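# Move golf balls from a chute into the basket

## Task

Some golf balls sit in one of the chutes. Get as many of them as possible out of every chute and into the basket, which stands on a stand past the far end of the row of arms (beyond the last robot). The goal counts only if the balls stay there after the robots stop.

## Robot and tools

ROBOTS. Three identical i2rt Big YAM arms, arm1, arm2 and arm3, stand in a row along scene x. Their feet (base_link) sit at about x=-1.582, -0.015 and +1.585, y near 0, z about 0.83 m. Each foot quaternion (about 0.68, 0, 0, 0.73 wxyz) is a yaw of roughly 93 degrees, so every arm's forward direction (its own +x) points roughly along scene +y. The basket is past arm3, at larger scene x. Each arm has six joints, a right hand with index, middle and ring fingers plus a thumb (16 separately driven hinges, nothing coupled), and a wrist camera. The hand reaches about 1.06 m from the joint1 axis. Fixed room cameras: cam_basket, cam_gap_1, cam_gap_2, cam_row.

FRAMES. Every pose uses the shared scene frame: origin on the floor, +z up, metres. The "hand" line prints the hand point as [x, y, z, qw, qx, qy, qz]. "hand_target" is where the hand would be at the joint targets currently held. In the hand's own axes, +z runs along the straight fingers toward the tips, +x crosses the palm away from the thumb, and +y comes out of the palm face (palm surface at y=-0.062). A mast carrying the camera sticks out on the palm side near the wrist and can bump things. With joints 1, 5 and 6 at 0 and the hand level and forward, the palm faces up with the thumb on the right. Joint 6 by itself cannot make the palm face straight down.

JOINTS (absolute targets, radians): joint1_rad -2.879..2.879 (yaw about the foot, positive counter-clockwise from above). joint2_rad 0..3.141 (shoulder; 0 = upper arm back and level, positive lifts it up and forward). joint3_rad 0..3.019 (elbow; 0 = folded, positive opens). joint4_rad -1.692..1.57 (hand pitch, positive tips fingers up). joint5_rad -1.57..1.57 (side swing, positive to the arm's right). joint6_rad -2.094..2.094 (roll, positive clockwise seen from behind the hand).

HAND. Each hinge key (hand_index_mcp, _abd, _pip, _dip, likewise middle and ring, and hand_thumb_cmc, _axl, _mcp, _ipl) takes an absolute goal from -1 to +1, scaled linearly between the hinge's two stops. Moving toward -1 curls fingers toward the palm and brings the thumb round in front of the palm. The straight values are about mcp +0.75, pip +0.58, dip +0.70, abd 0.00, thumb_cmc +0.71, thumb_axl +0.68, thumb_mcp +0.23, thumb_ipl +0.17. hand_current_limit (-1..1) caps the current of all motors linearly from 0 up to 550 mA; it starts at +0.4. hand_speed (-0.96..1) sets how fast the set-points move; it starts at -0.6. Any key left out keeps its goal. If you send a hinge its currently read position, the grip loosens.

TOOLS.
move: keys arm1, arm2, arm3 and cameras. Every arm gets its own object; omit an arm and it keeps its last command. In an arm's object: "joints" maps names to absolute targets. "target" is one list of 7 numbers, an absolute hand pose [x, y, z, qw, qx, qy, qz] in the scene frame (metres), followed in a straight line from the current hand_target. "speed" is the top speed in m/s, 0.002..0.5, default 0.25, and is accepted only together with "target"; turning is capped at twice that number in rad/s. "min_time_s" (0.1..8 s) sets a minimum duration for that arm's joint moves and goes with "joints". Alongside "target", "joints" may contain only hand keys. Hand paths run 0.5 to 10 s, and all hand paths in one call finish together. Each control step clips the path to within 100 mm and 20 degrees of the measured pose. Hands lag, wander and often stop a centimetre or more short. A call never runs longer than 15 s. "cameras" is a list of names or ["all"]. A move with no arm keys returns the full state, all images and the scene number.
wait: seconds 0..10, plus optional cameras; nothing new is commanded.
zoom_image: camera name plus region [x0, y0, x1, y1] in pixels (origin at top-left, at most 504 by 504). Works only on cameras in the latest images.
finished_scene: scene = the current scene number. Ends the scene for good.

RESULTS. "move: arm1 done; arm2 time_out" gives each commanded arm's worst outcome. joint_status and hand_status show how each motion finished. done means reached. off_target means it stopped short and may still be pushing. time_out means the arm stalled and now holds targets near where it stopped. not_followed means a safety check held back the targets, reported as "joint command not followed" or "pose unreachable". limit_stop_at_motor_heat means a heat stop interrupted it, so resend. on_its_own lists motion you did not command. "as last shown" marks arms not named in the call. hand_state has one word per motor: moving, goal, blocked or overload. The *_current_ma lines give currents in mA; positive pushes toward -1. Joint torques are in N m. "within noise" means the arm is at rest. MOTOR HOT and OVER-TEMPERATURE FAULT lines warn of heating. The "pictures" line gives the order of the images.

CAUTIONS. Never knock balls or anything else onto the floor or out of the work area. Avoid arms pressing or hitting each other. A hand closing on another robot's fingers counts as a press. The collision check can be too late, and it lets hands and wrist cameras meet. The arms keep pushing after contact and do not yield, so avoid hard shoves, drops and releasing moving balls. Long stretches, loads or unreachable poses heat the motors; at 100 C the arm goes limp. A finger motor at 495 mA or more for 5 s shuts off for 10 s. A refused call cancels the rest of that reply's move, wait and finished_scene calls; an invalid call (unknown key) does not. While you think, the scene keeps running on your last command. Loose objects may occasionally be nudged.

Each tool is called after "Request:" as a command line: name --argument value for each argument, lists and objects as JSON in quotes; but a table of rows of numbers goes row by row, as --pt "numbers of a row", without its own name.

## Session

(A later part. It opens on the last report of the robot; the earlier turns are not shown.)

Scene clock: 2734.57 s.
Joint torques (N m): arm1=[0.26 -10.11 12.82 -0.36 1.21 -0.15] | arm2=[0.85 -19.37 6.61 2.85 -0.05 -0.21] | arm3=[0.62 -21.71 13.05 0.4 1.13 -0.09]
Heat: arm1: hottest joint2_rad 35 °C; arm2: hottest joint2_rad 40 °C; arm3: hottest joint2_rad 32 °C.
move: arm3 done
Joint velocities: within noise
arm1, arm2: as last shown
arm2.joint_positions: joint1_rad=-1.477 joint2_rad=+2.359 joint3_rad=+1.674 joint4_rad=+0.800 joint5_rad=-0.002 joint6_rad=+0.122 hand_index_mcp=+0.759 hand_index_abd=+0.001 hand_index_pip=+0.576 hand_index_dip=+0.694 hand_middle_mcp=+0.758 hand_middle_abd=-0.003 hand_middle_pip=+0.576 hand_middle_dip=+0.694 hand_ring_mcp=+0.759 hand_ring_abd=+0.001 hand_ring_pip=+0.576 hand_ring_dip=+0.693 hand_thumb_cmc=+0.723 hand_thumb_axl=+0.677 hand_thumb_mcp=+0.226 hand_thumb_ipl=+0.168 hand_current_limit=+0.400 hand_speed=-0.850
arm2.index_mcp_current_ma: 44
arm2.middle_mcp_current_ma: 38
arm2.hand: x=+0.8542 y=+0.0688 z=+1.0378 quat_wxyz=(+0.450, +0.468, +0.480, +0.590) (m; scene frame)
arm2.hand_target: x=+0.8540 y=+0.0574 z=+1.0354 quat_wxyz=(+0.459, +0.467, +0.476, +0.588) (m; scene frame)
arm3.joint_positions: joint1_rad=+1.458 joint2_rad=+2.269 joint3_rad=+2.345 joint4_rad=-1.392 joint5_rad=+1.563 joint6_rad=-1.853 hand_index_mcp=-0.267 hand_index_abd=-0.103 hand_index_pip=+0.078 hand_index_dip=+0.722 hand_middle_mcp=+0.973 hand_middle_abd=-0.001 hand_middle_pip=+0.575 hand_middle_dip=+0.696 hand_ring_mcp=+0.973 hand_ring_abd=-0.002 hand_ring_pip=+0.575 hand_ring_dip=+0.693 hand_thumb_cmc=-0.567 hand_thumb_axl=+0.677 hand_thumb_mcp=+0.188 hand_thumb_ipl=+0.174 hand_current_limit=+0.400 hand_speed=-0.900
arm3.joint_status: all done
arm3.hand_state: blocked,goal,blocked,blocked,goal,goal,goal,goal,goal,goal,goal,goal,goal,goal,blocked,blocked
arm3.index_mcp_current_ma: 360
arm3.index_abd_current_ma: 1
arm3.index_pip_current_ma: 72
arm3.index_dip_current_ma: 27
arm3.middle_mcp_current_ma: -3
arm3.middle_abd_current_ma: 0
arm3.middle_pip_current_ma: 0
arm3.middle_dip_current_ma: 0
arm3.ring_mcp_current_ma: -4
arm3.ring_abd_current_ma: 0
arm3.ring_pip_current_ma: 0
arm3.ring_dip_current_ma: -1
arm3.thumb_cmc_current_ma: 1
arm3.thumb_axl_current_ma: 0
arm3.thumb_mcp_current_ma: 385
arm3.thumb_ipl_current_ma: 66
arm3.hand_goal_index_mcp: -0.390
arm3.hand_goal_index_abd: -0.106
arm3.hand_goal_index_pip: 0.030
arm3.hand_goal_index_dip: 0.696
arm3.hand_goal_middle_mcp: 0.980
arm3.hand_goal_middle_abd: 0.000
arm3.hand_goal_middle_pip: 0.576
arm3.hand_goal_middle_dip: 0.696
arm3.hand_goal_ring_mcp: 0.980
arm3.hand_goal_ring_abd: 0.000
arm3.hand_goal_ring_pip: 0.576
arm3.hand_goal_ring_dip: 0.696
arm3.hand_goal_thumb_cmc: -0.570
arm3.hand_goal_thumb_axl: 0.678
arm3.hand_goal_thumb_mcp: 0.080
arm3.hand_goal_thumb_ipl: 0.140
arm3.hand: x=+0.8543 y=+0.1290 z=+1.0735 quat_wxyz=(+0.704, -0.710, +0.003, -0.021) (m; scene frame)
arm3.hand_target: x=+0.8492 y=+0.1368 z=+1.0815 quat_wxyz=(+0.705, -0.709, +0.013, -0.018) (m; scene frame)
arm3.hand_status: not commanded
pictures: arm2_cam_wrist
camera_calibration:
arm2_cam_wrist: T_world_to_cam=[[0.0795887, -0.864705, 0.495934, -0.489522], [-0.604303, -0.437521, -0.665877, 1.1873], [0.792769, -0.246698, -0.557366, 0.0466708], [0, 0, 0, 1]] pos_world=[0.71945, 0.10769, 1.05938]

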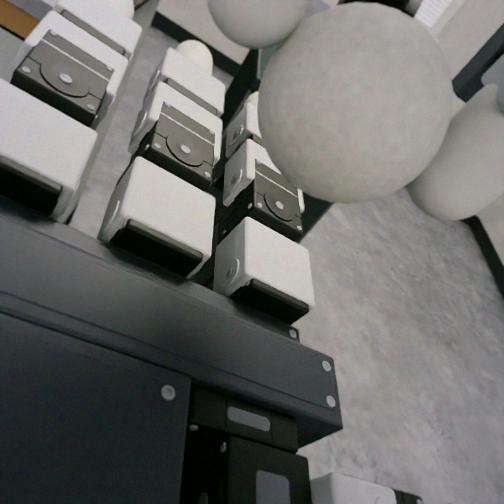

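Same sequence as before.

Request:
move --arm3 '{"joints":{"joint2_rad":1.9,"joint3_rad":2.25,"joint4_rad":-1.65},"min_time_s":4}' --cameras '[]'

Request:
move --arm3 '{"joints":{"joint1_rad":0.0,"joint2_rad":1.9,"joint3_rad":2.28,"joint4_rad":-1.68,"joint5_rad":1.565,"joint6_rad":-1.85},"min_time_s":5}' --arm2 '{"joints":{"joint1_rad":-1.45,"joint2_rad":1.7,"joint3_rad":1.75,"joint4_rad":0.2,"joint5_rad":0,"joint6_rad":0.12,"hand_speed":-0.6,"hand_index_mcp":-0.342,"hand_index_pip":-0.882,"hand_index_dip":0.406,"hand_ring_mcp":-0.342,"hand_ring_pip":-0.882,"hand_ring_dip":0.406,"hand_middle_mcp":0.411,"hand_middle_pip":-0.08,"hand_middle_dip":0.696},"min_time_s":5}' --cameras '["cam_gap_2"]'

Request:
move --arm3 '{"joints":{"joint1_rad":-1.56},"min_time_s":5}' --arm2 '{"joints":{"joint1_rad":1.627,"joint2_rad":1.85,"joint3_rad":1.95,"joint4_rad":-1.16,"joint5_rad":1.393,"joint6_rad":1.19},"min_time_s":7}' --cameras '[]'

Request:
move --arm3 '{"joints":{"joint2_rad":2.5,"joint3_rad":2.72,"joint4_rad":-1.5},"min_time_s":4}' --arm2 '{"joints":{"joint2_rad":2.435,"joint3_rad":1.99,"joint4_rad":-0.60},"min_time_s":5}' --cameras '["cam_basket","cam_gap_1"]'

Scene clock: 2745.07 s.
Joint torques (N m): arm1=[0.21 -9.99 12.81 -0.36 1.21 -0.15] | arm2=[1.03 -19.37 6.5 2.74 -0.02 -0.22] | arm3=[0.56 -20.13 8.39 0.42 1.13 -0.09]
Heat: arm1: hottest joint2_rad 34 °C; arm2: hottest joint2_rad 40 °C; arm3: hottest joint3_rad 33 °C.
move: arm3 done
Joint velocities: within noise
arm1, arm2: as last shown
arm3.joint_positions: joint1_rad=+1.458 joint2_rad=+1.920 joint3_rad=+2.251 joint4_rad=-1.642 joint5_rad=+1.563 joint6_rad=-1.853 hand_index_mcp=-0.267 hand_index_abd=-0.103 hand_index_pip=+0.078 hand_index_dip=+0.722 hand_middle_mcp=+0.973 hand_middle_abd=-0.001 hand_middle_pip=+0.575 hand_middle_dip=+0.696 hand_ring_mcp=+0.973 hand_ring_abd=-0.002 hand_ring_pip=+0.575 hand_ring_dip=+0.693 hand_thumb_cmc=-0.568 hand_thumb_axl=+0.677 hand_thumb_mcp=+0.188 hand_thumb_ipl=+0.174 hand_current_limit=+0.400 hand_speed=-0.900
arm3.joint_status: all done
arm3.hand_state: blocked,goal,blocked,blocked,goal,goal,goal,goal,goal,goal,goal,goal,goal,goal,blocked,blocked
arm3.index_mcp_current_ma: 360
arm3.index_abd_current_ma: 1
arm3.index_pip_current_ma: 73
arm3.index_dip_current_ma: 27
arm3.middle_mcp_current_ma: -3
arm3.middle_abd_current_ma: 0
arm3.middle_pip_current_ma: 0
arm3.middle_dip_current_ma: 0
arm3.ring_mcp_current_ma: -4
arm3.ring_abd_current_ma: 0
arm3.ring_pip_current_ma: 0
arm3.ring_dip_current_ma: -1
arm3.thumb_cmc_current_ma: 1
arm3.thumb_axl_current_ma: 0
arm3.thumb_mcp_current_ma: 385
arm3.thumb_ipl_current_ma: 66
arm3.hand_goal_index_mcp: -0.390
arm3.hand_goal_index_abd: -0.106
arm3.hand_goal_index_pip: 0.030
arm3.hand_goal_index_dip: 0.696
arm3.hand_goal_middle_mcp: 0.980
arm3.hand_goal_middle_abd: 0.000
arm3.hand_goal_middle_pip: 0.576
arm3.hand_goal_middle_dip: 0.696
arm3.hand_goal_ring_mcp: 0.980
arm3.hand_goal_ring_abd: 0.000
arm3.hand_goal_ring_pip: 0.576
arm3.hand_goal_ring_dip: 0.696
arm3.hand_goal_thumb_cmc: -0.570
arm3.hand_goal_thumb_axl: 0.678
arm3.hand_goal_thumb_mcp: 0.080
arm3.hand_goal_thumb_ipl: 0.140
arm3.hand: x=+0.9753 y=+0.1247 z=+1.2547 quat_wxyz=(+0.704, -0.710, +0.004, -0.020) (m; scene frame)
arm3.hand_target: x=+0.9854 y=+0.1305 z=+1.2661 quat_wxyz=(+0.705, -0.709, +0.010, -0.022) (m; scene frame)
arm3.hand_status: not commanded
pictures: none
No camera images: "cameras" was empty.

Scene clock: 2750.73 s.
Joint torques (N m): arm1=[0.15 -10.11 12.78 -0.35 1.21 -0.15] | arm2=[3.08 -17.61 12.33 1.58 -0.04 -0.15] | arm3=[0.97 -20.31 10.69 0.39 1.13 0]
Heat: arm1: hottest joint2_rad 34 °C; arm2: hottest joint2_rad 40 °C; arm3: hottest joint2_rad 33 °C.
move: arm2 done; arm3 done
Joint velocities: within noise
arm1: as last shown
arm2.joint_positions: joint1_rad=-1.464 joint2_rad=+1.730 joint3_rad=+1.690 joint4_rad=+0.203 joint5_rad=-0.002 joint6_rad=+0.122 hand_index_mcp=-0.340 hand_index_abd=+0.001 hand_index_pip=-0.882 hand_index_dip=+0.408 hand_middle_mcp=+0.430 hand_middle_abd=-0.003 hand_middle_pip=-0.075 hand_middle_dip=+0.694 hand_ring_mcp=-0.340 hand_ring_abd=+0.001 hand_ring_pip=-0.882 hand_ring_dip=+0.409 hand_thumb_cmc=+0.723 hand_thumb_axl=+0.677 hand_thumb_mcp=+0.226 hand_thumb_ipl=+0.168 hand_current_limit=+0.400 hand_speed=-0.600
arm2.joint_status: all done
arm2.hand_state: goal,goal,goal,goal,goal,goal,goal,goal,goal,goal,goal,goal,goal,goal,goal,goal
arm2.index_mcp_current_ma: 9
arm2.index_abd_current_ma: 2
arm2.index_pip_current_ma: 1
arm2.index_dip_current_ma: 10
arm2.middle_mcp_current_ma: 90
arm2.middle_abd_current_ma: -11
arm2.middle_pip_current_ma: 20
arm2.middle_dip_current_ma: -9
arm2.ring_mcp_current_ma: 8
arm2.ring_abd_current_ma: 2
arm2.ring_pip_current_ma: 1
arm2.ring_dip_current_ma: 11
arm2.thumb_cmc_current_ma: 39
arm2.thumb_axl_current_ma: -4
arm2.thumb_mcp_current_ma: -1
arm2.thumb_ipl_current_ma: -2
arm2.hand_goal_index_mcp: -0.342
arm2.hand_goal_index_abd: 0.000
arm2.hand_goal_index_pip: -0.882
arm2.hand_goal_index_dip: 0.406
arm2.hand_goal_middle_mcp: 0.412
arm2.hand_goal_middle_abd: 0.000
arm2.hand_goal_middle_pip: -0.080
arm2.hand_goal_middle_dip: 0.696
arm2.hand_goal_ring_mcp: -0.342
arm2.hand_goal_ring_abd: 0.000
arm2.hand_goal_ring_pip: -0.882
arm2.hand_goal_ring_dip: 0.406
arm2.hand_goal_thumb_cmc: 0.714
arm2.hand_goal_thumb_axl: 0.678
arm2.hand_goal_thumb_mcp: 0.226
arm2.hand_goal_thumb_ipl: 0.168
arm2.hand: x=+0.7505 y=+0.0638 z=+1.4218 quat_wxyz=(+0.456, +0.452, +0.470, +0.606) (m; scene frame)
arm2.hand_target: x=+0.7279 y=+0.0703 z=+1.4797 quat_wxyz=(+0.469, +0.426, +0.449, +0.630) (m; scene frame)
arm2.hand_status: not commanded
arm3.joint_positions: joint1_rad=+0.001 joint2_rad=+1.920 joint3_rad=+2.251 joint4_rad=-1.672 joint5_rad=+1.563 joint6_rad=-1.853 hand_index_mcp=-0.267 hand_index_abd=-0.103 hand_index_pip=+0.079 hand_index_dip=+0.722 hand_middle_mcp=+0.973 hand_middle_abd=-0.001 hand_middle_pip=+0.575 hand_middle_dip=+0.696 hand_ring_mcp=+0.973 hand_ring_abd=-0.002 hand_ring_pip=+0.575 hand_ring_dip=+0.693 hand_thumb_cmc=-0.568 hand_thumb_axl=+0.677 hand_thumb_mcp=+0.187 hand_thumb_ipl=+0.174 hand_current_limit=+0.400 hand_speed=-0.900
arm3.joint_status: all done
arm3.hand_state: blocked,goal,blocked,blocked,goal,goal,goal,goal,goal,goal,goal,goal,goal,goal,blocked,blocked
arm3.index_mcp_current_ma: 360
arm3.index_abd_current_ma: 1
arm3.index_pip_current_ma: 75
arm3.index_dip_current_ma: 28
arm3.middle_mcp_current_ma: -3
arm3.middle_abd_current_ma: 0
arm3.middle_pip_current_ma: 0
arm3.middle_dip_current_ma: 0
arm3.ring_mcp_current_ma: -4
arm3.ring_abd_current_ma: 0
arm3.ring_pip_current_ma: 0
arm3.ring_dip_current_ma: -1
arm3.thumb_cmc_current_ma: 1
arm3.thumb_axl_current_ma: 0
arm3.thumb_mcp_current_ma: 385
arm3.thumb_ipl_current_ma: 66
arm3.hand_goal_index_mcp: -0.390
arm3.hand_goal_index_abd: -0.106
arm3.hand_goal_index_pip: 0.030
arm3.hand_goal_index_dip: 0.696
arm3.hand_goal_middle_mcp: 0.980
arm3.hand_goal_middle_abd: 0.000
arm3.hand_goal_middle_pip: 0.576
arm3.hand_goal_middle_dip: 0.696
arm3.hand_goal_ring_mcp: 0.980
arm3.hand_goal_ring_abd: 0.000
arm3.hand_goal_ring_pip: 0.576
arm3.hand_goal_ring_dip: 0.696
arm3.hand_goal_thumb_cmc: -0.570
arm3.hand_goal_thumb_axl: 0.678
arm3.hand_goal_thumb_mcp: 0.080
arm3.hand_goal_thumb_ipl: 0.140
arm3.hand: x=+1.7107 y=+0.5527 z=+1.2529 quat_wxyz=(+0.505, -0.534, +0.468, -0.491) (m; scene frame)
arm3.hand_target: x=+1.7117 y=+0.5462 z=+1.2764 quat_wxyz=(+0.516, -0.523, +0.479, -0.480) (m; scene frame)
arm3.hand_status: not commanded
pictures: cam_gap_2

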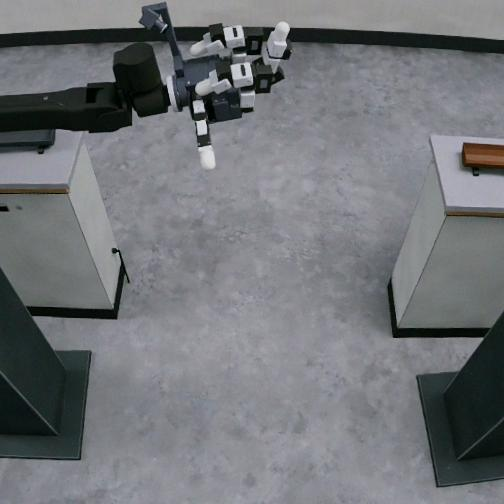

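Scene clock: 2758.43 s.
Joint torques (N m): arm1=[0.26 -9.99 12.79 -0.36 1.2 -0.15] | arm2=[1.55 -13.27 11.22 0.24 1.07 -0.05] | arm3=[1.32 -20.31 10.67 0.39 1.13 0.01]
Heat: arm1: hottest joint3_rad 35 °C; arm2: hottest joint2_rad 39 °C; arm3: hottest joint2_rad 33 °C.
move: arm2 done; arm3 done
Joint velocities: within noise
arm1: as last shown
arm2.joint_positions: joint1_rad=+1.632 joint2_rad=+1.833 joint3_rad=+1.891 joint4_rad=-1.154 joint5_rad=+1.390 joint6_rad=+1.182 hand_index_mcp=-0.340 hand_index_abd=+0.001 hand_index_pip=-0.882 hand_index_dip=+0.408 hand_middle_mcp=+0.430 hand_middle_abd=-0.002 hand_middle_pip=-0.075 hand_middle_dip=+0.694 hand_ring_mcp=-0.340 hand_ring_abd=+0.001 hand_ring_pip=-0.882 hand_ring_dip=+0.409 hand_thumb_cmc=+0.723 hand_thumb_axl=+0.677 hand_thumb_mcp=+0.226 hand_thumb_ipl=+0.168 hand_current_limit=+0.400 hand_speed=-0.600
arm2.joint_status: all done
arm2.hand_state: goal,goal,goal,goal,goal,goal,goal,goal,goal,goal,goal,goal,goal,goal,goal,goal
arm2.index_mcp_current_ma: 9
arm2.index_abd_current_ma: 2
arm2.index_pip_current_ma: 1
arm2.index_dip_current_ma: 10
arm2.middle_mcp_current_ma: 90
arm2.middle_abd_current_ma: -8
arm2.middle_pip_current_ma: 20
arm2.middle_dip_current_ma: -9
arm2.ring_mcp_current_ma: 8
arm2.ring_abd_current_ma: 2
arm2.ring_pip_current_ma: 1
arm2.ring_dip_current_ma: 11
arm2.thumb_cmc_current_ma: 39
arm2.thumb_axl_current_ma: -4
arm2.thumb_mcp_current_ma: -1
arm2.thumb_ipl_current_ma: -2
arm2.hand_goal_index_mcp: -0.342
arm2.hand_goal_index_abd: 0.000
arm2.hand_goal_index_pip: -0.882
arm2.hand_goal_index_dip: 0.406
arm2.hand_goal_middle_mcp: 0.412
arm2.hand_goal_middle_abd: 0.000
arm2.hand_goal_middle_pip: -0.080
arm2.hand_goal_middle_dip: 0.696
arm2.hand_goal_ring_mcp: -0.342
arm2.hand_goal_ring_abd: 0.000
arm2.hand_goal_ring_pip: -0.882
arm2.hand_goal_ring_dip: 0.406
arm2.hand_goal_thumb_cmc: 0.714
arm2.hand_goal_thumb_axl: 0.678
arm2.hand_goal_thumb_mcp: 0.226
arm2.hand_goal_thumb_ipl: 0.168
arm2.hand: x=-0.6116 y=+0.0964 z=+1.3304 quat_wxyz=(-0.099, -0.035, +0.761, +0.641) (m; scene frame)
arm2.hand_target: x=-0.6146 y=+0.0992 z=+1.3445 quat_wxyz=(-0.113, -0.017, +0.759, +0.641) (m; scene frame)
arm2.hand_status: not commanded
arm3.joint_positions: joint1_rad=-1.561 joint2_rad=+1.920 joint3_rad=+2.251 joint4_rad=-1.672 joint5_rad=+1.563 joint6_rad=-1.853 hand_index_mcp=-0.267 hand_index_abd=-0.103 hand_index_pip=+0.079 hand_index_dip=+0.722 hand_middle_mcp=+0.973 hand_middle_abd=-0.001 hand_middle_pip=+0.575 hand_middle_dip=+0.696 hand_ring_mcp=+0.973 hand_ring_abd=-0.002 hand_ring_pip=+0.575 hand_ring_dip=+0.693 hand_thumb_cmc=-0.568 hand_thumb_axl=+0.677 hand_thumb_mcp=+0.187 hand_thumb_ipl=+0.174 hand_current_limit=+0.400 hand_speed=-0.900
arm3.joint_status: all done
arm3.hand_state: blocked,goal,blocked,blocked,goal,goal,goal,goal,goal,goal,goal,goal,goal,goal,blocked,blocked
arm3.index_mcp_current_ma: 360
arm3.index_abd_current_ma: 1
arm3.index_pip_current_ma: 75
arm3.index_dip_current_ma: 28
arm3.middle_mcp_current_ma: -3
arm3.middle_abd_current_ma: 0
arm3.middle_pip_current_ma: 0
arm3.middle_dip_current_ma: 0
arm3.ring_mcp_current_ma: -4
arm3.ring_abd_current_ma: 0
arm3.ring_pip_current_ma: 0
arm3.ring_dip_current_ma: -1
arm3.thumb_cmc_current_ma: 1
arm3.thumb_axl_current_ma: 0
arm3.thumb_mcp_current_ma: 385
arm3.thumb_ipl_current_ma: 66
arm3.hand_goal_index_mcp: -0.390
arm3.hand_goal_index_abd: -0.106
arm3.hand_goal_index_pip: 0.030
arm3.hand_goal_index_dip: 0.696
arm3.hand_goal_middle_mcp: 0.980
arm3.hand_goal_middle_abd: 0.000
arm3.hand_goal_middle_pip: 0.576
arm3.hand_goal_middle_dip: 0.696
arm3.hand_goal_ring_mcp: 0.980
arm3.hand_goal_ring_abd: 0.000
arm3.hand_goal_ring_pip: 0.576
arm3.hand_goal_ring_dip: 0.696
arm3.hand_goal_thumb_cmc: -0.570
arm3.hand_goal_thumb_axl: 0.678
arm3.hand_goal_thumb_mcp: 0.080
arm3.hand_goal_thumb_ipl: 0.140
arm3.hand: x=+2.2100 y=-0.1902 z=+1.2525 quat_wxyz=(+0.012, -0.051, +0.708, -0.704) (m; scene frame)
arm3.hand_target: x=+2.2036 y=-0.1907 z=+1.2760 quat_wxyz=(+0.028, -0.035, +0.708, -0.705) (m; scene frame)
arm3.hand_status: not commanded
pictures: none
No camera images: "cameras" was empty.

Scene clock: 2763.90 s.
Joint torques (N m): arm1=[0.26 -10.11 12.77 -0.36 1.21 -0.15] | arm2=[1.55 -19.25 10.15 1.01 1.03 -0.04] | arm3=[1.38 -23.88 12.85 1.18 1.13 0]
Heat: arm1: hottest joint3_rad 35 °C; arm2: hottest joint2_rad 39 °C; arm3: hottest joint2_rad 33 °C.
move: arm2 done; arm3 done
Joint velocities: within noise
arm1: as last shown
arm2.joint_positions: joint1_rad=+1.632 joint2_rad=+2.423 joint3_rad=+1.938 joint4_rad=-0.612 joint5_rad=+1.390 joint6_rad=+1.182 hand_index_mcp=-0.340 hand_index_abd=+0.001 hand_index_pip=-0.882 hand_index_dip=+0.408 hand_middle_mcp=+0.430 hand_middle_abd=-0.002 hand_middle_pip=-0.075 hand_middle_dip=+0.694 hand_ring_mcp=-0.340 hand_ring_abd=+0.001 hand_ring_pip=-0.882 hand_ring_dip=+0.409 hand_thumb_cmc=+0.723 hand_thumb_axl=+0.677 hand_thumb_mcp=+0.226 hand_thumb_ipl=+0.168 hand_current_limit=+0.400 hand_speed=-0.600
arm2.joint_status: all done
arm2.hand_state: goal,goal,goal,goal,goal,goal,goal,goal,goal,goal,goal,goal,goal,goal,goal,goal
arm2.index_mcp_current_ma: 9
arm2.index_abd_current_ma: 2
arm2.index_pip_current_ma: 1
arm2.index_dip_current_ma: 10
arm2.middle_mcp_current_ma: 90
arm2.middle_abd_current_ma: -8
arm2.middle_pip_current_ma: 20
arm2.middle_dip_current_ma: -9
arm2.ring_mcp_current_ma: 8
arm2.ring_abd_current_ma: 2
arm2.ring_pip_current_ma: 1
arm2.ring_dip_current_ma: 11
arm2.thumb_cmc_current_ma: 39
arm2.thumb_axl_current_ma: -4
arm2.thumb_mcp_current_ma: -1
arm2.thumb_ipl_current_ma: -2
arm2.hand_goal_index_mcp: -0.342
arm2.hand_goal_index_abd: 0.000
arm2.hand_goal_index_pip: -0.882
arm2.hand_goal_index_dip: 0.406
arm2.hand_goal_middle_mcp: 0.412
arm2.hand_goal_middle_abd: 0.000
arm2.hand_goal_middle_pip: -0.080
arm2.hand_goal_middle_dip: 0.696
arm2.hand_goal_ring_mcp: -0.342
arm2.hand_goal_ring_abd: 0.000
arm2.hand_goal_ring_pip: -0.882
arm2.hand_goal_ring_dip: 0.406
arm2.hand_goal_thumb_cmc: 0.714
arm2.hand_goal_thumb_axl: 0.678
arm2.hand_goal_thumb_mcp: 0.226
arm2.hand_goal_thumb_ipl: 0.168
arm2.hand: x=-0.7381 y=+0.0817 z=+0.9823 quat_wxyz=(-0.098, -0.035, +0.761, +0.641) (m; scene frame)
arm2.hand_target: x=-0.7462 y=+0.0847 z=+0.9929 quat_wxyz=(-0.118, -0.012, +0.759, +0.640) (m; scene frame)
arm2.hand_status: not commanded
arm3.joint_positions: joint1_rad=-1.561 joint2_rad=+2.483 joint3_rad=+2.667 joint4_rad=-1.512 joint5_rad=+1.563 joint6_rad=-1.853 hand_index_mcp=-0.267 hand_index_abd=-0.103 hand_index_pip=+0.079 hand_index_dip=+0.722 hand_middle_mcp=+0.973 hand_middle_abd=-0.001 hand_middle_pip=+0.575 hand_middle_dip=+0.696 hand_ring_mcp=+0.973 hand_ring_abd=-0.002 hand_ring_pip=+0.575 hand_ring_dip=+0.693 hand_thumb_cmc=-0.568 hand_thumb_axl=+0.677 hand_thumb_mcp=+0.187 hand_thumb_ipl=+0.174 hand_current_limit=+0.400 hand_speed=-0.900
arm3.joint_status: all done
arm3.hand_state: blocked,goal,blocked,blocked,goal,goal,goal,goal,goal,goal,goal,goal,goal,goal,blocked,blocked
arm3.index_mcp_current_ma: 360
arm3.index_abd_current_ma: 1
arm3.index_pip_current_ma: 75
arm3.index_dip_current_ma: 28
arm3.middle_mcp_current_ma: -3
arm3.middle_abd_current_ma: 0
arm3.middle_pip_current_ma: 0
arm3.middle_dip_current_ma: 0
arm3.ring_mcp_current_ma: -4
arm3.ring_abd_current_ma: 0
arm3.ring_pip_current_ma: 0
arm3.ring_dip_current_ma: -1
arm3.thumb_cmc_current_ma: 1
arm3.thumb_axl_current_ma: 0
arm3.thumb_mcp_current_ma: 385
arm3.thumb_ipl_current_ma: 66
arm3.hand_goal_index_mcp: -0.390
arm3.hand_goal_index_abd: -0.106
arm3.hand_goal_index_pip: 0.030
arm3.hand_goal_index_dip: 0.696
arm3.hand_goal_middle_mcp: 0.980
arm3.hand_goal_middle_abd: 0.000
arm3.hand_goal_middle_pip: 0.576
arm3.hand_goal_middle_dip: 0.696
arm3.hand_goal_ring_mcp: 0.980
arm3.hand_goal_ring_abd: 0.000
arm3.hand_goal_ring_pip: 0.576
arm3.hand_goal_ring_dip: 0.696
arm3.hand_goal_thumb_cmc: -0.570
arm3.hand_goal_thumb_axl: 0.678
arm3.hand_goal_thumb_mcp: 0.080
arm3.hand_goal_thumb_ipl: 0.140
arm3.hand: x=+2.3731 y=-0.1759 z=+1.0442 quat_wxyz=(+0.017, -0.046, +0.708, -0.704) (m; scene frame)
arm3.hand_target: x=+2.3811 y=-0.1751 z=+1.0543 quat_wxyz=(+0.035, -0.028, +0.709, -0.704) (m; scene frame)
arm3.hand_status: not commanded
pictures: cam_basket, cam_gap_1

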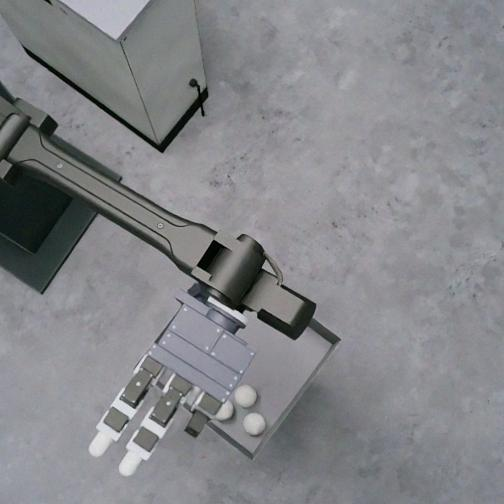

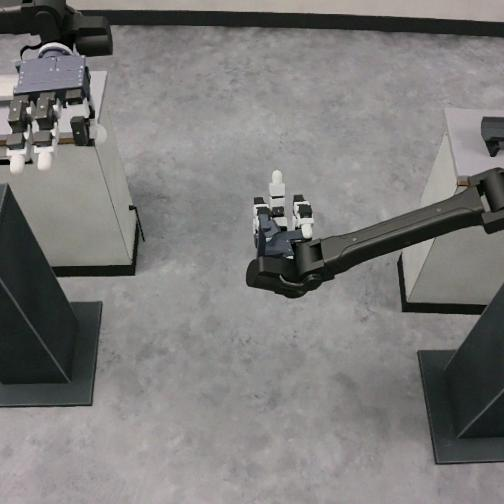

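Request:
move --arm3 '{"joints":{"joint1_rad":-1.53,"joint2_rad":2.60,"joint3_rad":2.42,"joint4_rad":-1.14},"min_time_s":4}' --arm1 '{"joints":{"joint1_rad":-1.58,"joint2_rad":1.99,"joint3_rad":2.13,"joint4_rad":-1.66,"joint6_rad":-1.58},"min_time_s":4}' --cameras '["cam_gap_1"]'

Request:
move --arm3 '{"joints":{"joint3_rad":2.29,"joint4_rad":-1.02},"min_time_s":2}' --arm1 '{"target":[-0.843,-0.008,1.125,0.041,-0.008,0.728,-0.685],"speed":0.08}' --cameras '["cam_gap_1"]'

Scene clock: 2786.80 s.
Joint torques (N m): arm1=[-0.26 -18.96 12.68 -0.36 1.22 -0.15] | arm2=[1.55 -19.49 9.92 0.96 1.03 -0.04] | arm3=[2.43 -24.41 8.72 1.2 1.13 0.01]
Heat: arm1: hottest joint3_rad 36 °C; arm2: hottest joint2_rad 38 °C; arm3: hottest joint2_rad 33 °C.
move: arm1 done; arm3 done
Joint velocities: within noise
arm1.joint_positions: joint1_rad=-1.564 joint2_rad=+1.981 joint3_rad=+2.076 joint4_rad=-1.650 joint5_rad=+1.500 joint6_rad=-1.571 hand_index_mcp=-0.142 hand_index_abd=-0.103 hand_index_pip=-0.391 hand_index_dip=+0.713 hand_middle_mcp=+0.745 hand_middle_abd=+0.000 hand_middle_pip=+0.576 hand_middle_dip=+0.696 hand_ring_mcp=+0.746 hand_ring_abd=+0.000 hand_ring_pip=+0.576 hand_ring_dip=+0.696 hand_thumb_cmc=-0.580 hand_thumb_axl=+0.678 hand_thumb_mcp=+0.223 hand_thumb_ipl=+0.199 hand_current_limit=+0.400 hand_speed=-0.900
arm1.joint_status: all done
arm1.hand_state: blocked,goal,blocked,goal,goal,goal,goal,goal,goal,goal,goal,goal,goal,goal,blocked,blocked
arm1.index_mcp_current_ma: 385
arm1.index_abd_current_ma: 0
arm1.index_pip_current_ma: 28
arm1.index_dip_current_ma: 11
arm1.middle_mcp_current_ma: -4
arm1.middle_abd_current_ma: 0
arm1.middle_pip_current_ma: 0
arm1.middle_dip_current_ma: 0
arm1.ring_mcp_current_ma: -3
arm1.ring_abd_current_ma: 0
arm1.ring_pip_current_ma: 0
arm1.ring_dip_current_ma: 0
arm1.thumb_cmc_current_ma: -4
arm1.thumb_axl_current_ma: 0
arm1.thumb_mcp_current_ma: 385
arm1.thumb_ipl_current_ma: 49
arm1.hand_goal_index_mcp: -0.300
arm1.hand_goal_index_abd: -0.106
arm1.hand_goal_index_pip: -0.420
arm1.hand_goal_index_dip: 0.696
arm1.hand_goal_middle_mcp: 0.754
arm1.hand_goal_middle_abd: 0.000
arm1.hand_goal_middle_pip: 0.576
arm1.hand_goal_middle_dip: 0.696
arm1.hand_goal_ring_mcp: 0.754
arm1.hand_goal_ring_abd: 0.000
arm1.hand_goal_ring_pip: 0.576
arm1.hand_goal_ring_dip: 0.696
arm1.hand_goal_thumb_cmc: -0.570
arm1.hand_goal_thumb_axl: 0.678
arm1.hand_goal_thumb_mcp: 0.100
arm1.hand_goal_thumb_ipl: 0.168
arm1.hand: x=-0.9319 y=-0.0107 z=+1.1594 quat_wxyz=(+0.038, -0.024, +0.728, -0.684) (m; scene frame)
arm1.hand_target: x=-0.9278 y=-0.0207 z=+1.1750 quat_wxyz=(+0.042, -0.009, +0.728, -0.684) (m; scene frame)
arm1.hand_status: not commanded
arm2: as last shown
arm2.hand_target: x=-0.7462 y=+0.0847 z=+0.9929 quat_wxyz=(-0.118, -0.013, +0.759, +0.640) (m; scene frame)
arm3.joint_positions: joint1_rad=-1.544 joint2_rad=+2.580 joint3_rad=+2.420 joint4_rad=-1.152 joint5_rad=+1.563 joint6_rad=-1.853 hand_index_mcp=-0.267 hand_index_abd=-0.103 hand_index_pip=+0.079 hand_index_dip=+0.722 hand_middle_mcp=+0.973 hand_middle_abd=-0.001 hand_middle_pip=+0.575 hand_middle_dip=+0.696 hand_ring_mcp=+0.973 hand_ring_abd=-0.002 hand_ring_pip=+0.575 hand_ring_dip=+0.693 hand_thumb_cmc=-0.568 hand_thumb_axl=+0.677 hand_thumb_mcp=+0.187 hand_thumb_ipl=+0.174 hand_current_limit=+0.400 hand_speed=-0.900
arm3.joint_status: all done
arm3.hand_state: blocked,goal,blocked,blocked,goal,goal,goal,goal,goal,goal,goal,goal,goal,goal,blocked,blocked
arm3.index_mcp_current_ma: 360
arm3.index_abd_current_ma: 1
arm3.index_pip_current_ma: 75
arm3.index_dip_current_ma: 28
arm3.middle_mcp_current_ma: -3
arm3.middle_abd_current_ma: 0
arm3.middle_pip_current_ma: 0
arm3.middle_dip_current_ma: 0
arm3.ring_mcp_current_ma: -4
arm3.ring_abd_current_ma: 0
arm3.ring_pip_current_ma: 0
arm3.ring_dip_current_ma: -1
arm3.thumb_cmc_current_ma: 0
arm3.thumb_axl_current_ma: 0
arm3.thumb_mcp_current_ma: 385
arm3.thumb_ipl_current_ma: 66
arm3.hand_goal_index_mcp: -0.390
arm3.hand_goal_index_abd: -0.106
arm3.hand_goal_index_pip: 0.030
arm3.hand_goal_index_dip: 0.696
arm3.hand_goal_middle_mcp: 0.980
arm3.hand_goal_middle_abd: 0.000
arm3.hand_goal_middle_pip: 0.576
arm3.hand_goal_middle_dip: 0.696
arm3.hand_goal_ring_mcp: 0.980
arm3.hand_goal_ring_abd: 0.000
arm3.hand_goal_ring_pip: 0.576
arm3.hand_goal_ring_dip: 0.696
arm3.hand_goal_thumb_cmc: -0.570
arm3.hand_goal_thumb_axl: 0.678
arm3.hand_goal_thumb_mcp: 0.080
arm3.hand_goal_thumb_ipl: 0.140
arm3.hand: x=+2.3942 y=-0.1606 z=+0.8802 quat_wxyz=(+0.029, -0.046, +0.708, -0.704) (m; scene frame)
arm3.hand_target: x=+2.3958 y=-0.1496 z=+0.8655 quat_wxyz=(+0.032, -0.053, +0.707, -0.704) (m; scene frame)
arm3.hand_status: not commanded
pictures: cam_gap_1

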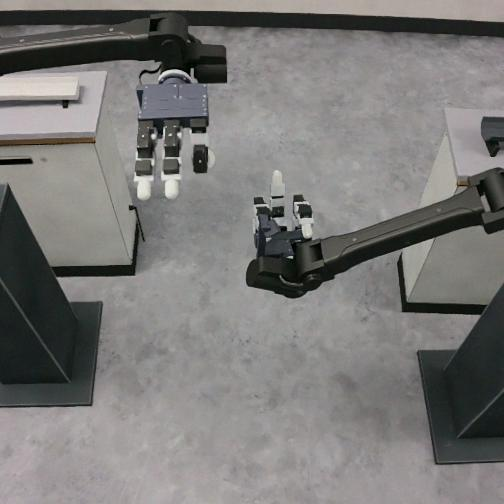

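Scene clock: 2791.10 s.
Joint torques (N m): arm1=[0.44 -21.83 12.72 -0.4 1.3 0.03] | arm2=[1.38 -19.25 9.95 0.98 1.02 -0.05] | arm3=[2.43 -23.88 8.36 1.2 1.13 0.01]
Heat: arm1: hottest joint3_rad 36 °C; arm2: hottest joint2_rad 38 °C; arm3: hottest joint2_rad 34 °C.
move: arm1 off_target; arm3 done
Joint velocities: within noise
arm1.joint_positions: joint1_rad=-1.564 joint2_rad=+2.275 joint3_rad=+2.447 joint4_rad=-1.687 joint5_rad=+1.500 joint6_rad=-1.625 hand_index_mcp=-0.142 hand_index_abd=-0.103 hand_index_pip=-0.391 hand_index_dip=+0.713 hand_middle_mcp=+0.745 hand_middle_abd=+0.000 hand_middle_pip=+0.576 hand_middle_dip=+0.696 hand_ring_mcp=+0.746 hand_ring_abd=+0.000 hand_ring_pip=+0.576 hand_ring_dip=+0.696 hand_thumb_cmc=-0.580 hand_thumb_axl=+0.678 hand_thumb_mcp=+0.223 hand_thumb_ipl=+0.199 hand_current_limit=+0.400 hand_speed=-0.900
arm1.joint_status: not commanded
arm1.hand_state: blocked,goal,blocked,goal,goal,goal,goal,goal,goal,goal,goal,goal,goal,goal,blocked,blocked
arm1.index_mcp_current_ma: 385
arm1.index_abd_current_ma: 0
arm1.index_pip_current_ma: 28
arm1.index_dip_current_ma: 11
arm1.middle_mcp_current_ma: -4
arm1.middle_abd_current_ma: 0
arm1.middle_pip_current_ma: 0
arm1.middle_dip_current_ma: 0
arm1.ring_mcp_current_ma: -3
arm1.ring_abd_current_ma: 0
arm1.ring_pip_current_ma: 0
arm1.ring_dip_current_ma: 0
arm1.thumb_cmc_current_ma: -4
arm1.thumb_axl_current_ma: 0
arm1.thumb_mcp_current_ma: 385
arm1.thumb_ipl_current_ma: 49
arm1.hand_goal_index_mcp: -0.300
arm1.hand_goal_index_abd: -0.106
arm1.hand_goal_index_pip: -0.420
arm1.hand_goal_index_dip: 0.696
arm1.hand_goal_middle_mcp: 0.754
arm1.hand_goal_middle_abd: 0.000
arm1.hand_goal_middle_pip: 0.576
arm1.hand_goal_middle_dip: 0.696
arm1.hand_goal_ring_mcp: 0.754
arm1.hand_goal_ring_abd: 0.000
arm1.hand_goal_ring_pip: 0.576
arm1.hand_goal_ring_dip: 0.696
arm1.hand_goal_thumb_cmc: -0.570
arm1.hand_goal_thumb_axl: 0.678
arm1.hand_goal_thumb_mcp: 0.100
arm1.hand_goal_thumb_ipl: 0.168
arm1.hand: x=-0.8500 y=-0.0039 z=+1.1130 quat_wxyz=(+0.034, -0.030, +0.728, -0.684) (m; scene frame)
arm1.hand_target: x=-0.8439 y=-0.0082 z=+1.1249 quat_wxyz=(+0.047, -0.013, +0.728, -0.684) (m; scene frame)
arm1.hand_status: off_target (0.014 m and 2.7 deg from the pose sent, 0.095 m and 1.8 deg at the start; a joint's target at an end of its range on 9 of 129 steps)
arm2: as last shown
arm3.joint_positions: joint1_rad=-1.544 joint2_rad=+2.580 joint3_rad=+2.291 joint4_rad=-1.032 joint5_rad=+1.563 joint6_rad=-1.853 hand_index_mcp=-0.267 hand_index_abd=-0.103 hand_index_pip=+0.079 hand_index_dip=+0.722 hand_middle_mcp=+0.973 hand_middle_abd=-0.001 hand_middle_pip=+0.575 hand_middle_dip=+0.696 hand_ring_mcp=+0.973 hand_ring_abd=-0.002 hand_ring_pip=+0.575 hand_ring_dip=+0.693 hand_thumb_cmc=-0.568 hand_thumb_axl=+0.677 hand_thumb_mcp=+0.187 hand_thumb_ipl=+0.174 hand_current_limit=+0.400 hand_speed=-0.900
arm3.joint_status: all done
arm3.hand_state: blocked,goal,blocked,blocked,goal,goal,goal,goal,goal,goal,goal,goal,goal,goal,blocked,blocked
arm3.index_mcp_current_ma: 360
arm3.index_abd_current_ma: 1
arm3.index_pip_current_ma: 75
arm3.index_dip_current_ma: 28
arm3.middle_mcp_current_ma: -3
arm3.middle_abd_current_ma: 0
arm3.middle_pip_current_ma: 0
arm3.middle_dip_current_ma: 0
arm3.ring_mcp_current_ma: -4
arm3.ring_abd_current_ma: 0
arm3.ring_pip_current_ma: 0
arm3.ring_dip_current_ma: -1
arm3.thumb_cmc_current_ma: 0
arm3.thumb_axl_current_ma: 0
arm3.thumb_mcp_current_ma: 385
arm3.thumb_ipl_current_ma: 66
arm3.hand_goal_index_mcp: -0.390
arm3.hand_goal_index_abd: -0.106
arm3.hand_goal_index_pip: 0.030
arm3.hand_goal_index_dip: 0.696
arm3.hand_goal_middle_mcp: 0.980
arm3.hand_goal_middle_abd: 0.000
arm3.hand_goal_middle_pip: 0.576
arm3.hand_goal_middle_dip: 0.696
arm3.hand_goal_ring_mcp: 0.980
arm3.hand_goal_ring_abd: 0.000
arm3.hand_goal_ring_pip: 0.576
arm3.hand_goal_ring_dip: 0.696
arm3.hand_goal_thumb_cmc: -0.570
arm3.hand_goal_thumb_axl: 0.678
arm3.hand_goal_thumb_mcp: 0.080
arm3.hand_goal_thumb_ipl: 0.140
arm3.hand: x=+2.3819 y=-0.1619 z=+0.8319 quat_wxyz=(+0.026, -0.049, +0.708, -0.704) (m; scene frame)
arm3.hand_target: x=+2.3823 y=-0.1512 z=+0.8169 quat_wxyz=(+0.028, -0.056, +0.707, -0.705) (m; scene frame)
arm3.hand_status: not commanded
pictures: cam_gap_1

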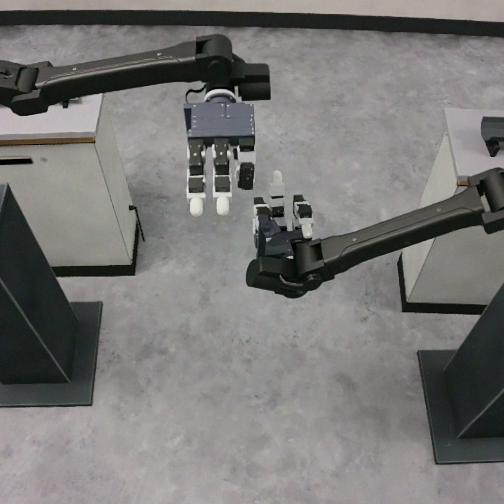

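Request:
move --arm3 '{"joints":{"joint3_rad":2.215,"joint4_rad":-0.945},"min_time_s":2}' --arm1 '{"target":[-0.779,-0.006,1.075,0.041,-0.008,0.728,-0.685],"speed":0.06}' --cameras '["cam_gap_1"]'

Request:
move --arm3 '{"joints":{"hand_speed":-0.6,"hand_index_mcp":-0.12,"hand_index_pip":0.062,"hand_thumb_mcp":0.3,"hand_thumb_ipl":0.168}}' --arm1 '{"target":[-0.776,-0.014,1.032,0.041,-0.008,0.728,-0.685],"speed":0.05}' --cameras '["cam_gap_1","cam_basket"]'

Scene clock: 2795.90 s.
Joint torques (N m): arm1=[0.21 -24.23 13.03 0.79 1.32 -0.17] | arm2=[1.44 -19.08 9.95 0.92 1.02 -0.04] | arm3=[2.43 -23.65 8.14 1.2 1.13 0.01]
Heat: arm1: hottest joint3_rad 36 °C; arm2: hottest joint2_rad 38 °C; arm3: hottest joint2_rad 34 °C.
move: arm1 off_target; arm3 done
Joint velocities: within noise
arm1.joint_positions: joint1_rad=-1.564 joint2_rad=+2.509 joint3_rad=+2.738 joint4_rad=-1.508 joint5_rad=+1.501 joint6_rad=-1.855 hand_index_mcp=-0.142 hand_index_abd=-0.103 hand_index_pip=-0.391 hand_index_dip=+0.713 hand_middle_mcp=+0.745 hand_middle_abd=+0.000 hand_middle_pip=+0.576 hand_middle_dip=+0.696 hand_ring_mcp=+0.746 hand_ring_abd=+0.000 hand_ring_pip=+0.576 hand_ring_dip=+0.696 hand_thumb_cmc=-0.580 hand_thumb_axl=+0.678 hand_thumb_mcp=+0.223 hand_thumb_ipl=+0.199 hand_current_limit=+0.400 hand_speed=-0.900
arm1.joint_status: not commanded
arm1.hand_state: blocked,goal,blocked,goal,goal,goal,goal,goal,goal,goal,goal,goal,goal,goal,blocked,blocked
arm1.index_mcp_current_ma: 385
arm1.index_abd_current_ma: 0
arm1.index_pip_current_ma: 28
arm1.index_dip_current_ma: 11
arm1.middle_mcp_current_ma: -4
arm1.middle_abd_current_ma: 0
arm1.middle_pip_current_ma: 0
arm1.middle_dip_current_ma: 0
arm1.ring_mcp_current_ma: -3
arm1.ring_abd_current_ma: 0
arm1.ring_pip_current_ma: 0
arm1.ring_dip_current_ma: 0
arm1.thumb_cmc_current_ma: -4
arm1.thumb_axl_current_ma: 0
arm1.thumb_mcp_current_ma: 385
arm1.thumb_ipl_current_ma: 49
arm1.hand_goal_index_mcp: -0.300
arm1.hand_goal_index_abd: -0.106
arm1.hand_goal_index_pip: -0.420
arm1.hand_goal_index_dip: 0.696
arm1.hand_goal_middle_mcp: 0.754
arm1.hand_goal_middle_abd: 0.000
arm1.hand_goal_middle_pip: 0.576
arm1.hand_goal_middle_dip: 0.696
arm1.hand_goal_ring_mcp: 0.754
arm1.hand_goal_ring_abd: 0.000
arm1.hand_goal_ring_pip: 0.576
arm1.hand_goal_ring_dip: 0.696
arm1.hand_goal_thumb_cmc: -0.570
arm1.hand_goal_thumb_axl: 0.678
arm1.hand_goal_thumb_mcp: 0.100
arm1.hand_goal_thumb_ipl: 0.168
arm1.hand: x=-0.7849 y=+0.0013 z=+1.0635 quat_wxyz=(+0.042, -0.033, +0.726, -0.685) (m; scene frame)
arm1.hand_target: x=-0.7802 y=-0.0062 z=+1.0749 quat_wxyz=(+0.052, -0.017, +0.725, -0.686) (m; scene frame)
arm1.hand_status: off_target (0.015 m and 2.9 deg from the pose sent, 0.081 m and 2.7 deg at the start)
arm2: as last shown
arm3.joint_positions: joint1_rad=-1.544 joint2_rad=+2.580 joint3_rad=+2.216 joint4_rad=-0.957 joint5_rad=+1.563 joint6_rad=-1.853 hand_index_mcp=-0.267 hand_index_abd=-0.103 hand_index_pip=+0.079 hand_index_dip=+0.722 hand_middle_mcp=+0.973 hand_middle_abd=-0.001 hand_middle_pip=+0.575 hand_middle_dip=+0.696 hand_ring_mcp=+0.973 hand_ring_abd=-0.002 hand_ring_pip=+0.575 hand_ring_dip=+0.693 hand_thumb_cmc=-0.568 hand_thumb_axl=+0.677 hand_thumb_mcp=+0.187 hand_thumb_ipl=+0.174 hand_current_limit=+0.400 hand_speed=-0.900
arm3.joint_status: all done
arm3.hand_state: blocked,goal,blocked,blocked,goal,goal,goal,goal,goal,goal,goal,goal,goal,goal,blocked,blocked
arm3.index_mcp_current_ma: 360
arm3.index_abd_current_ma: 1
arm3.index_pip_current_ma: 75
arm3.index_dip_current_ma: 28
arm3.middle_mcp_current_ma: -3
arm3.middle_abd_current_ma: 0
arm3.middle_pip_current_ma: 0
arm3.middle_dip_current_ma: 0
arm3.ring_mcp_current_ma: -4
arm3.ring_abd_current_ma: 0
arm3.ring_pip_current_ma: 0
arm3.ring_dip_current_ma: -1
arm3.thumb_cmc_current_ma: 0
arm3.thumb_axl_current_ma: 0
arm3.thumb_mcp_current_ma: 385
arm3.thumb_ipl_current_ma: 66
arm3.hand_goal_index_mcp: -0.390
arm3.hand_goal_index_abd: -0.106
arm3.hand_goal_index_pip: 0.030
arm3.hand_goal_index_dip: 0.696
arm3.hand_goal_middle_mcp: 0.980
arm3.hand_goal_middle_abd: 0.000
arm3.hand_goal_middle_pip: 0.576
arm3.hand_goal_middle_dip: 0.696
arm3.hand_goal_ring_mcp: 0.980
arm3.hand_goal_ring_abd: 0.000
arm3.hand_goal_ring_pip: 0.576
arm3.hand_goal_ring_dip: 0.696
arm3.hand_goal_thumb_cmc: -0.570
arm3.hand_goal_thumb_axl: 0.678
arm3.hand_goal_thumb_mcp: 0.080
arm3.hand_goal_thumb_ipl: 0.140
arm3.hand: x=+2.3728 y=-0.1629 z=+0.8049 quat_wxyz=(+0.026, -0.049, +0.708, -0.704) (m; scene frame)
arm3.hand_target: x=+2.3725 y=-0.1524 z=+0.7900 quat_wxyz=(+0.028, -0.056, +0.707, -0.705) (m; scene frame)
arm3.hand_status: not commanded
pictures: cam_gap_1

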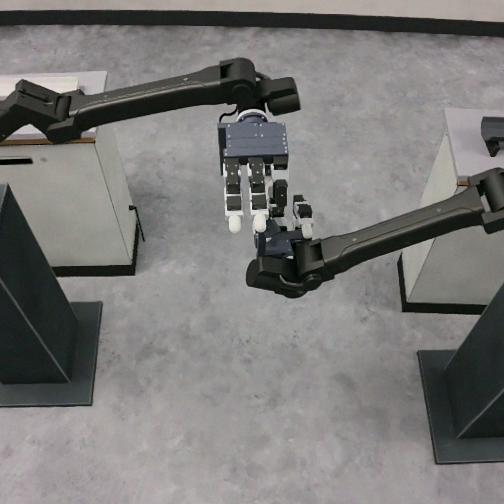

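Scene clock: 2797.63 s.
Joint torques (N m): arm1=[-0.09 -24.53 10.91 -0.14 1.24 0.05] | arm2=[1.49 -19.08 9.94 1.01 1.02 -0.06] | arm3=[2.32 -23.59 8.16 1.18 1.14 0.01]
Heat: arm1: hottest joint3_rad 36 °C; arm2: hottest joint2_rad 38 °C; arm3: hottest joint2_rad 34 °C.
move: arm1 off_target; arm3 done
Joint velocities: within noise
arm1.joint_positions: joint1_rad=-1.567 joint2_rad=+2.553 joint3_rad=+2.738 joint4_rad=-1.520 joint5_rad=+1.501 joint6_rad=-1.783 hand_index_mcp=-0.142 hand_index_abd=-0.103 hand_index_pip=-0.391 hand_index_dip=+0.713 hand_middle_mcp=+0.745 hand_middle_abd=+0.000 hand_middle_pip=+0.576 hand_middle_dip=+0.696 hand_ring_mcp=+0.746 hand_ring_abd=+0.000 hand_ring_pip=+0.576 hand_ring_dip=+0.696 hand_thumb_cmc=-0.580 hand_thumb_axl=+0.678 hand_thumb_mcp=+0.223 hand_thumb_ipl=+0.199 hand_current_limit=+0.400 hand_speed=-0.900
arm1.joint_status: not commanded
arm1.hand_state: blocked,goal,blocked,goal,goal,goal,goal,goal,goal,goal,goal,goal,goal,goal,blocked,blocked
arm1.index_mcp_current_ma: 385
arm1.index_abd_current_ma: 0
arm1.index_pip_current_ma: 28
arm1.index_dip_current_ma: 11
arm1.middle_mcp_current_ma: -4
arm1.middle_abd_current_ma: 0
arm1.middle_pip_current_ma: 0
arm1.middle_dip_current_ma: 0
arm1.ring_mcp_current_ma: -3
arm1.ring_abd_current_ma: 0
arm1.ring_pip_current_ma: 0
arm1.ring_dip_current_ma: 0
arm1.thumb_cmc_current_ma: -4
arm1.thumb_axl_current_ma: 0
arm1.thumb_mcp_current_ma: 385
arm1.thumb_ipl_current_ma: 49
arm1.hand_goal_index_mcp: -0.300
arm1.hand_goal_index_abd: -0.106
arm1.hand_goal_index_pip: -0.420
arm1.hand_goal_index_dip: 0.696
arm1.hand_goal_middle_mcp: 0.754
arm1.hand_goal_middle_abd: 0.000
arm1.hand_goal_middle_pip: 0.576
arm1.hand_goal_middle_dip: 0.696
arm1.hand_goal_ring_mcp: 0.754
arm1.hand_goal_ring_abd: 0.000
arm1.hand_goal_ring_pip: 0.576
arm1.hand_goal_ring_dip: 0.696
arm1.hand_goal_thumb_cmc: -0.570
arm1.hand_goal_thumb_axl: 0.678
arm1.hand_goal_thumb_mcp: 0.100
arm1.hand_goal_thumb_ipl: 0.168
arm1.hand: x=-0.7778 y=-0.0015 z=+1.0307 quat_wxyz=(+0.045, -0.025, +0.727, -0.685) (m; scene frame)
arm1.hand_target: x=-0.7765 y=-0.0143 z=+1.0319 quat_wxyz=(+0.046, -0.012, +0.727, -0.685) (m; scene frame)
arm1.hand_status: off_target (0.013 m and 2.0 deg from the pose sent, 0.036 m and 2.9 deg at the start)
arm2: as last shown
arm3.joint_positions: joint1_rad=-1.544 joint2_rad=+2.580 joint3_rad=+2.216 joint4_rad=-0.957 joint5_rad=+1.563 joint6_rad=-1.853 hand_index_mcp=-0.130 hand_index_abd=-0.103 hand_index_pip=+0.065 hand_index_dip=+0.699 hand_middle_mcp=+0.973 hand_middle_abd=-0.001 hand_middle_pip=+0.575 hand_middle_dip=+0.696 hand_ring_mcp=+0.973 hand_ring_abd=-0.002 hand_ring_pip=+0.575 hand_ring_dip=+0.693 hand_thumb_cmc=-0.568 hand_thumb_axl=+0.677 hand_thumb_mcp=+0.297 hand_thumb_ipl=+0.170 hand_current_limit=+0.400 hand_speed=-0.600
arm3.joint_status: all done
arm3.hand_state: goal,goal,goal,goal,goal,goal,goal,goal,goal,goal,goal,goal,goal,goal,goal,goal
arm3.index_mcp_current_ma: -6
arm3.index_abd_current_ma: 1
arm3.index_pip_current_ma: 1
arm3.index_dip_current_ma: 1
arm3.middle_mcp_current_ma: -3
arm3.middle_abd_current_ma: 0
arm3.middle_pip_current_ma: 0
arm3.middle_dip_current_ma: 0
arm3.ring_mcp_current_ma: -4
arm3.ring_abd_current_ma: 0
arm3.ring_pip_current_ma: 0
arm3.ring_dip_current_ma: -1
arm3.thumb_cmc_current_ma: 0
arm3.thumb_axl_current_ma: 0
arm3.thumb_mcp_current_ma: -1
arm3.thumb_ipl_current_ma: 1
arm3.hand_goal_index_mcp: -0.120
arm3.hand_goal_index_abd: -0.106
arm3.hand_goal_index_pip: 0.062
arm3.hand_goal_index_dip: 0.696
arm3.hand_goal_middle_mcp: 0.980
arm3.hand_goal_middle_abd: 0.000
arm3.hand_goal_middle_pip: 0.576
arm3.hand_goal_middle_dip: 0.696
arm3.hand_goal_ring_mcp: 0.980
arm3.hand_goal_ring_abd: 0.000
arm3.hand_goal_ring_pip: 0.576
arm3.hand_goal_ring_dip: 0.696
arm3.hand_goal_thumb_cmc: -0.570
arm3.hand_goal_thumb_axl: 0.678
arm3.hand_goal_thumb_mcp: 0.300
arm3.hand_goal_thumb_ipl: 0.168
arm3.hand: x=+2.3728 y=-0.1629 z=+0.8049 quat_wxyz=(+0.026, -0.049, +0.708, -0.704) (m; scene frame)
arm3.hand_target: x=+2.3725 y=-0.1523 z=+0.7900 quat_wxyz=(+0.028, -0.056, +0.707, -0.705) (m; scene frame)
arm3.hand_status: not commanded
pictures: cam_basket, cam_gap_1

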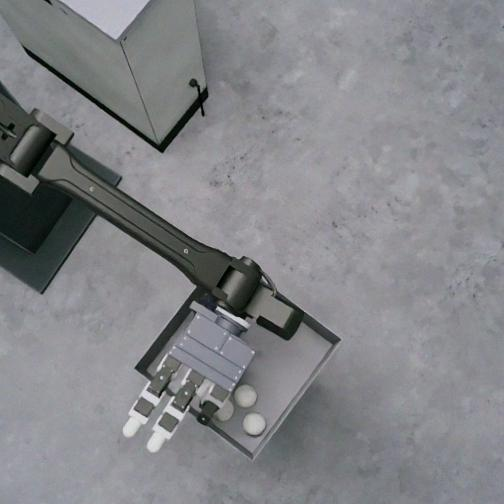

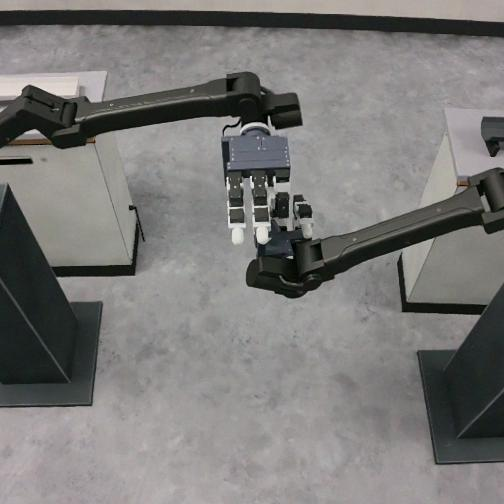

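Request:
move --arm1 '{"joints":{"joint1_rad":-1.592,"joint2_rad":2.573},"min_time_s":1.5}' --arm3 '{"joints":{"joint3_rad":2.74,"joint4_rad":-1.52},"min_time_s":3}' --cameras '["cam_gap_1","arm2_cam_wrist"]'

Scene clock: 2802.70 s.
Joint torques (N m): arm1=[-0.09 -24.47 10.91 -0.06 1.25 0.05] | arm2=[1.73 -19.19 9.98 0.94 1.02 -0.05] | arm3=[2.37 -24.41 12.57 0.2 1.15 -0.01]
Heat: arm1: hottest joint3_rad 35 °C; arm2: hottest joint2_rad 38 °C; arm3: hottest joint2_rad 34 °C.
move: arm1 done; arm3 done
Joint velocities: within noise
arm1.joint_positions: joint1_rad=-1.575 joint2_rad=+2.557 joint3_rad=+2.738 joint4_rad=-1.521 joint5_rad=+1.501 joint6_rad=-1.782 hand_index_mcp=-0.142 hand_index_abd=-0.103 hand_index_pip=-0.391 hand_index_dip=+0.713 hand_middle_mcp=+0.745 hand_middle_abd=+0.000 hand_middle_pip=+0.576 hand_middle_dip=+0.696 hand_ring_mcp=+0.746 hand_ring_abd=+0.000 hand_ring_pip=+0.576 hand_ring_dip=+0.696 hand_thumb_cmc=-0.580 hand_thumb_axl=+0.678 hand_thumb_mcp=+0.223 hand_thumb_ipl=+0.199 hand_current_limit=+0.400 hand_speed=-0.900
arm1.joint_status: all done
arm1.hand_state: blocked,goal,blocked,goal,goal,goal,goal,goal,goal,goal,goal,goal,goal,goal,blocked,blocked
arm1.index_mcp_current_ma: 385
arm1.index_abd_current_ma: 0
arm1.index_pip_current_ma: 28
arm1.index_dip_current_ma: 11
arm1.middle_mcp_current_ma: -4
arm1.middle_abd_current_ma: 0
arm1.middle_pip_current_ma: 0
arm1.middle_dip_current_ma: 0
arm1.ring_mcp_current_ma: -3
arm1.ring_abd_current_ma: 0
arm1.ring_pip_current_ma: 0
arm1.ring_dip_current_ma: 0
arm1.thumb_cmc_current_ma: -4
arm1.thumb_axl_current_ma: 0
arm1.thumb_mcp_current_ma: 385
arm1.thumb_ipl_current_ma: 49
arm1.hand_goal_index_mcp: -0.300
arm1.hand_goal_index_abd: -0.106
arm1.hand_goal_index_pip: -0.420
arm1.hand_goal_index_dip: 0.696
arm1.hand_goal_middle_mcp: 0.754
arm1.hand_goal_middle_abd: 0.000
arm1.hand_goal_middle_pip: 0.576
arm1.hand_goal_middle_dip: 0.696
arm1.hand_goal_ring_mcp: 0.754
arm1.hand_goal_ring_abd: 0.000
arm1.hand_goal_ring_pip: 0.576
arm1.hand_goal_ring_dip: 0.696
arm1.hand_goal_thumb_cmc: -0.570
arm1.hand_goal_thumb_axl: 0.678
arm1.hand_goal_thumb_mcp: 0.100
arm1.hand_goal_thumb_ipl: 0.168
arm1.hand: x=-0.7784 y=-0.0079 z=+1.0272 quat_wxyz=(+0.041, -0.023, +0.727, -0.685) (m; scene frame)
arm1.hand_target: x=-0.7772 y=-0.0212 z=+1.0279 quat_wxyz=(+0.041, -0.011, +0.727, -0.685) (m; scene frame)
arm1.hand_status: not commanded
arm2: as last shown
arm3.joint_positions: joint1_rad=-1.544 joint2_rad=+2.581 joint3_rad=+2.690 joint4_rad=-1.512 joint5_rad=+1.563 joint6_rad=-1.853 hand_index_mcp=-0.130 hand_index_abd=-0.103 hand_index_pip=+0.065 hand_index_dip=+0.699 hand_middle_mcp=+0.973 hand_middle_abd=-0.001 hand_middle_pip=+0.575 hand_middle_dip=+0.696 hand_ring_mcp=+0.973 hand_ring_abd=-0.002 hand_ring_pip=+0.575 hand_ring_dip=+0.693 hand_thumb_cmc=-0.568 hand_thumb_axl=+0.677 hand_thumb_mcp=+0.297 hand_thumb_ipl=+0.170 hand_current_limit=+0.400 hand_speed=-0.600
arm3.joint_status: all done
arm3.hand_state: goal,goal,goal,goal,goal,goal,goal,goal,goal,goal,goal,goal,goal,goal,goal,goal
arm3.index_mcp_current_ma: -6
arm3.index_abd_current_ma: 1
arm3.index_pip_current_ma: 1
arm3.index_dip_current_ma: 1
arm3.middle_mcp_current_ma: -3
arm3.middle_abd_current_ma: 0
arm3.middle_pip_current_ma: 0
arm3.middle_dip_current_ma: 0
arm3.ring_mcp_current_ma: -4
arm3.ring_abd_current_ma: 0
arm3.ring_pip_current_ma: 0
arm3.ring_dip_current_ma: -1
arm3.thumb_cmc_current_ma: 0
arm3.thumb_axl_current_ma: 0
arm3.thumb_mcp_current_ma: -1
arm3.thumb_ipl_current_ma: 1
arm3.hand_goal_index_mcp: -0.120
arm3.hand_goal_index_abd: -0.106
arm3.hand_goal_index_pip: 0.062
arm3.hand_goal_index_dip: 0.696
arm3.hand_goal_middle_mcp: 0.980
arm3.hand_goal_middle_abd: 0.000
arm3.hand_goal_middle_pip: 0.576
arm3.hand_goal_middle_dip: 0.696
arm3.hand_goal_ring_mcp: 0.980
arm3.hand_goal_ring_abd: 0.000
arm3.hand_goal_ring_pip: 0.576
arm3.hand_goal_ring_dip: 0.696
arm3.hand_goal_thumb_cmc: -0.570
arm3.hand_goal_thumb_axl: 0.678
arm3.hand_goal_thumb_mcp: 0.300
arm3.hand_goal_thumb_ipl: 0.168
arm3.hand: x=+2.3827 y=-0.1619 z=+0.9791 quat_wxyz=(-0.004, -0.078, +0.705, -0.704) (m; scene frame)
arm3.hand_target: x=+2.3888 y=-0.1504 z=+0.9849 quat_wxyz=(+0.010, -0.074, +0.705, -0.705) (m; scene frame)
arm3.hand_status: not commanded
pictures: arm2_cam_wrist, cam_gap_1
camera_calibration:
arm2_cam_wrist: T_world_to_cam=[[0.826578, 0.250762, 0.503873, 0.128311], [0.505251, -0.725046, -0.468006, 0.841819], [0.247972, 0.641426, -0.726005, 0.972255], [0, 0, 0, 1]] pos_world=[-0.772481, -0.0454477, 1.03519]

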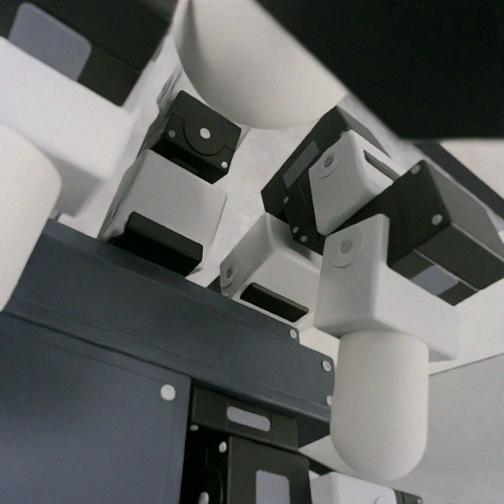

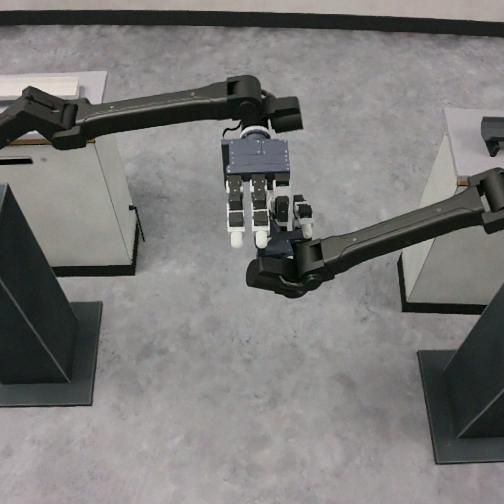

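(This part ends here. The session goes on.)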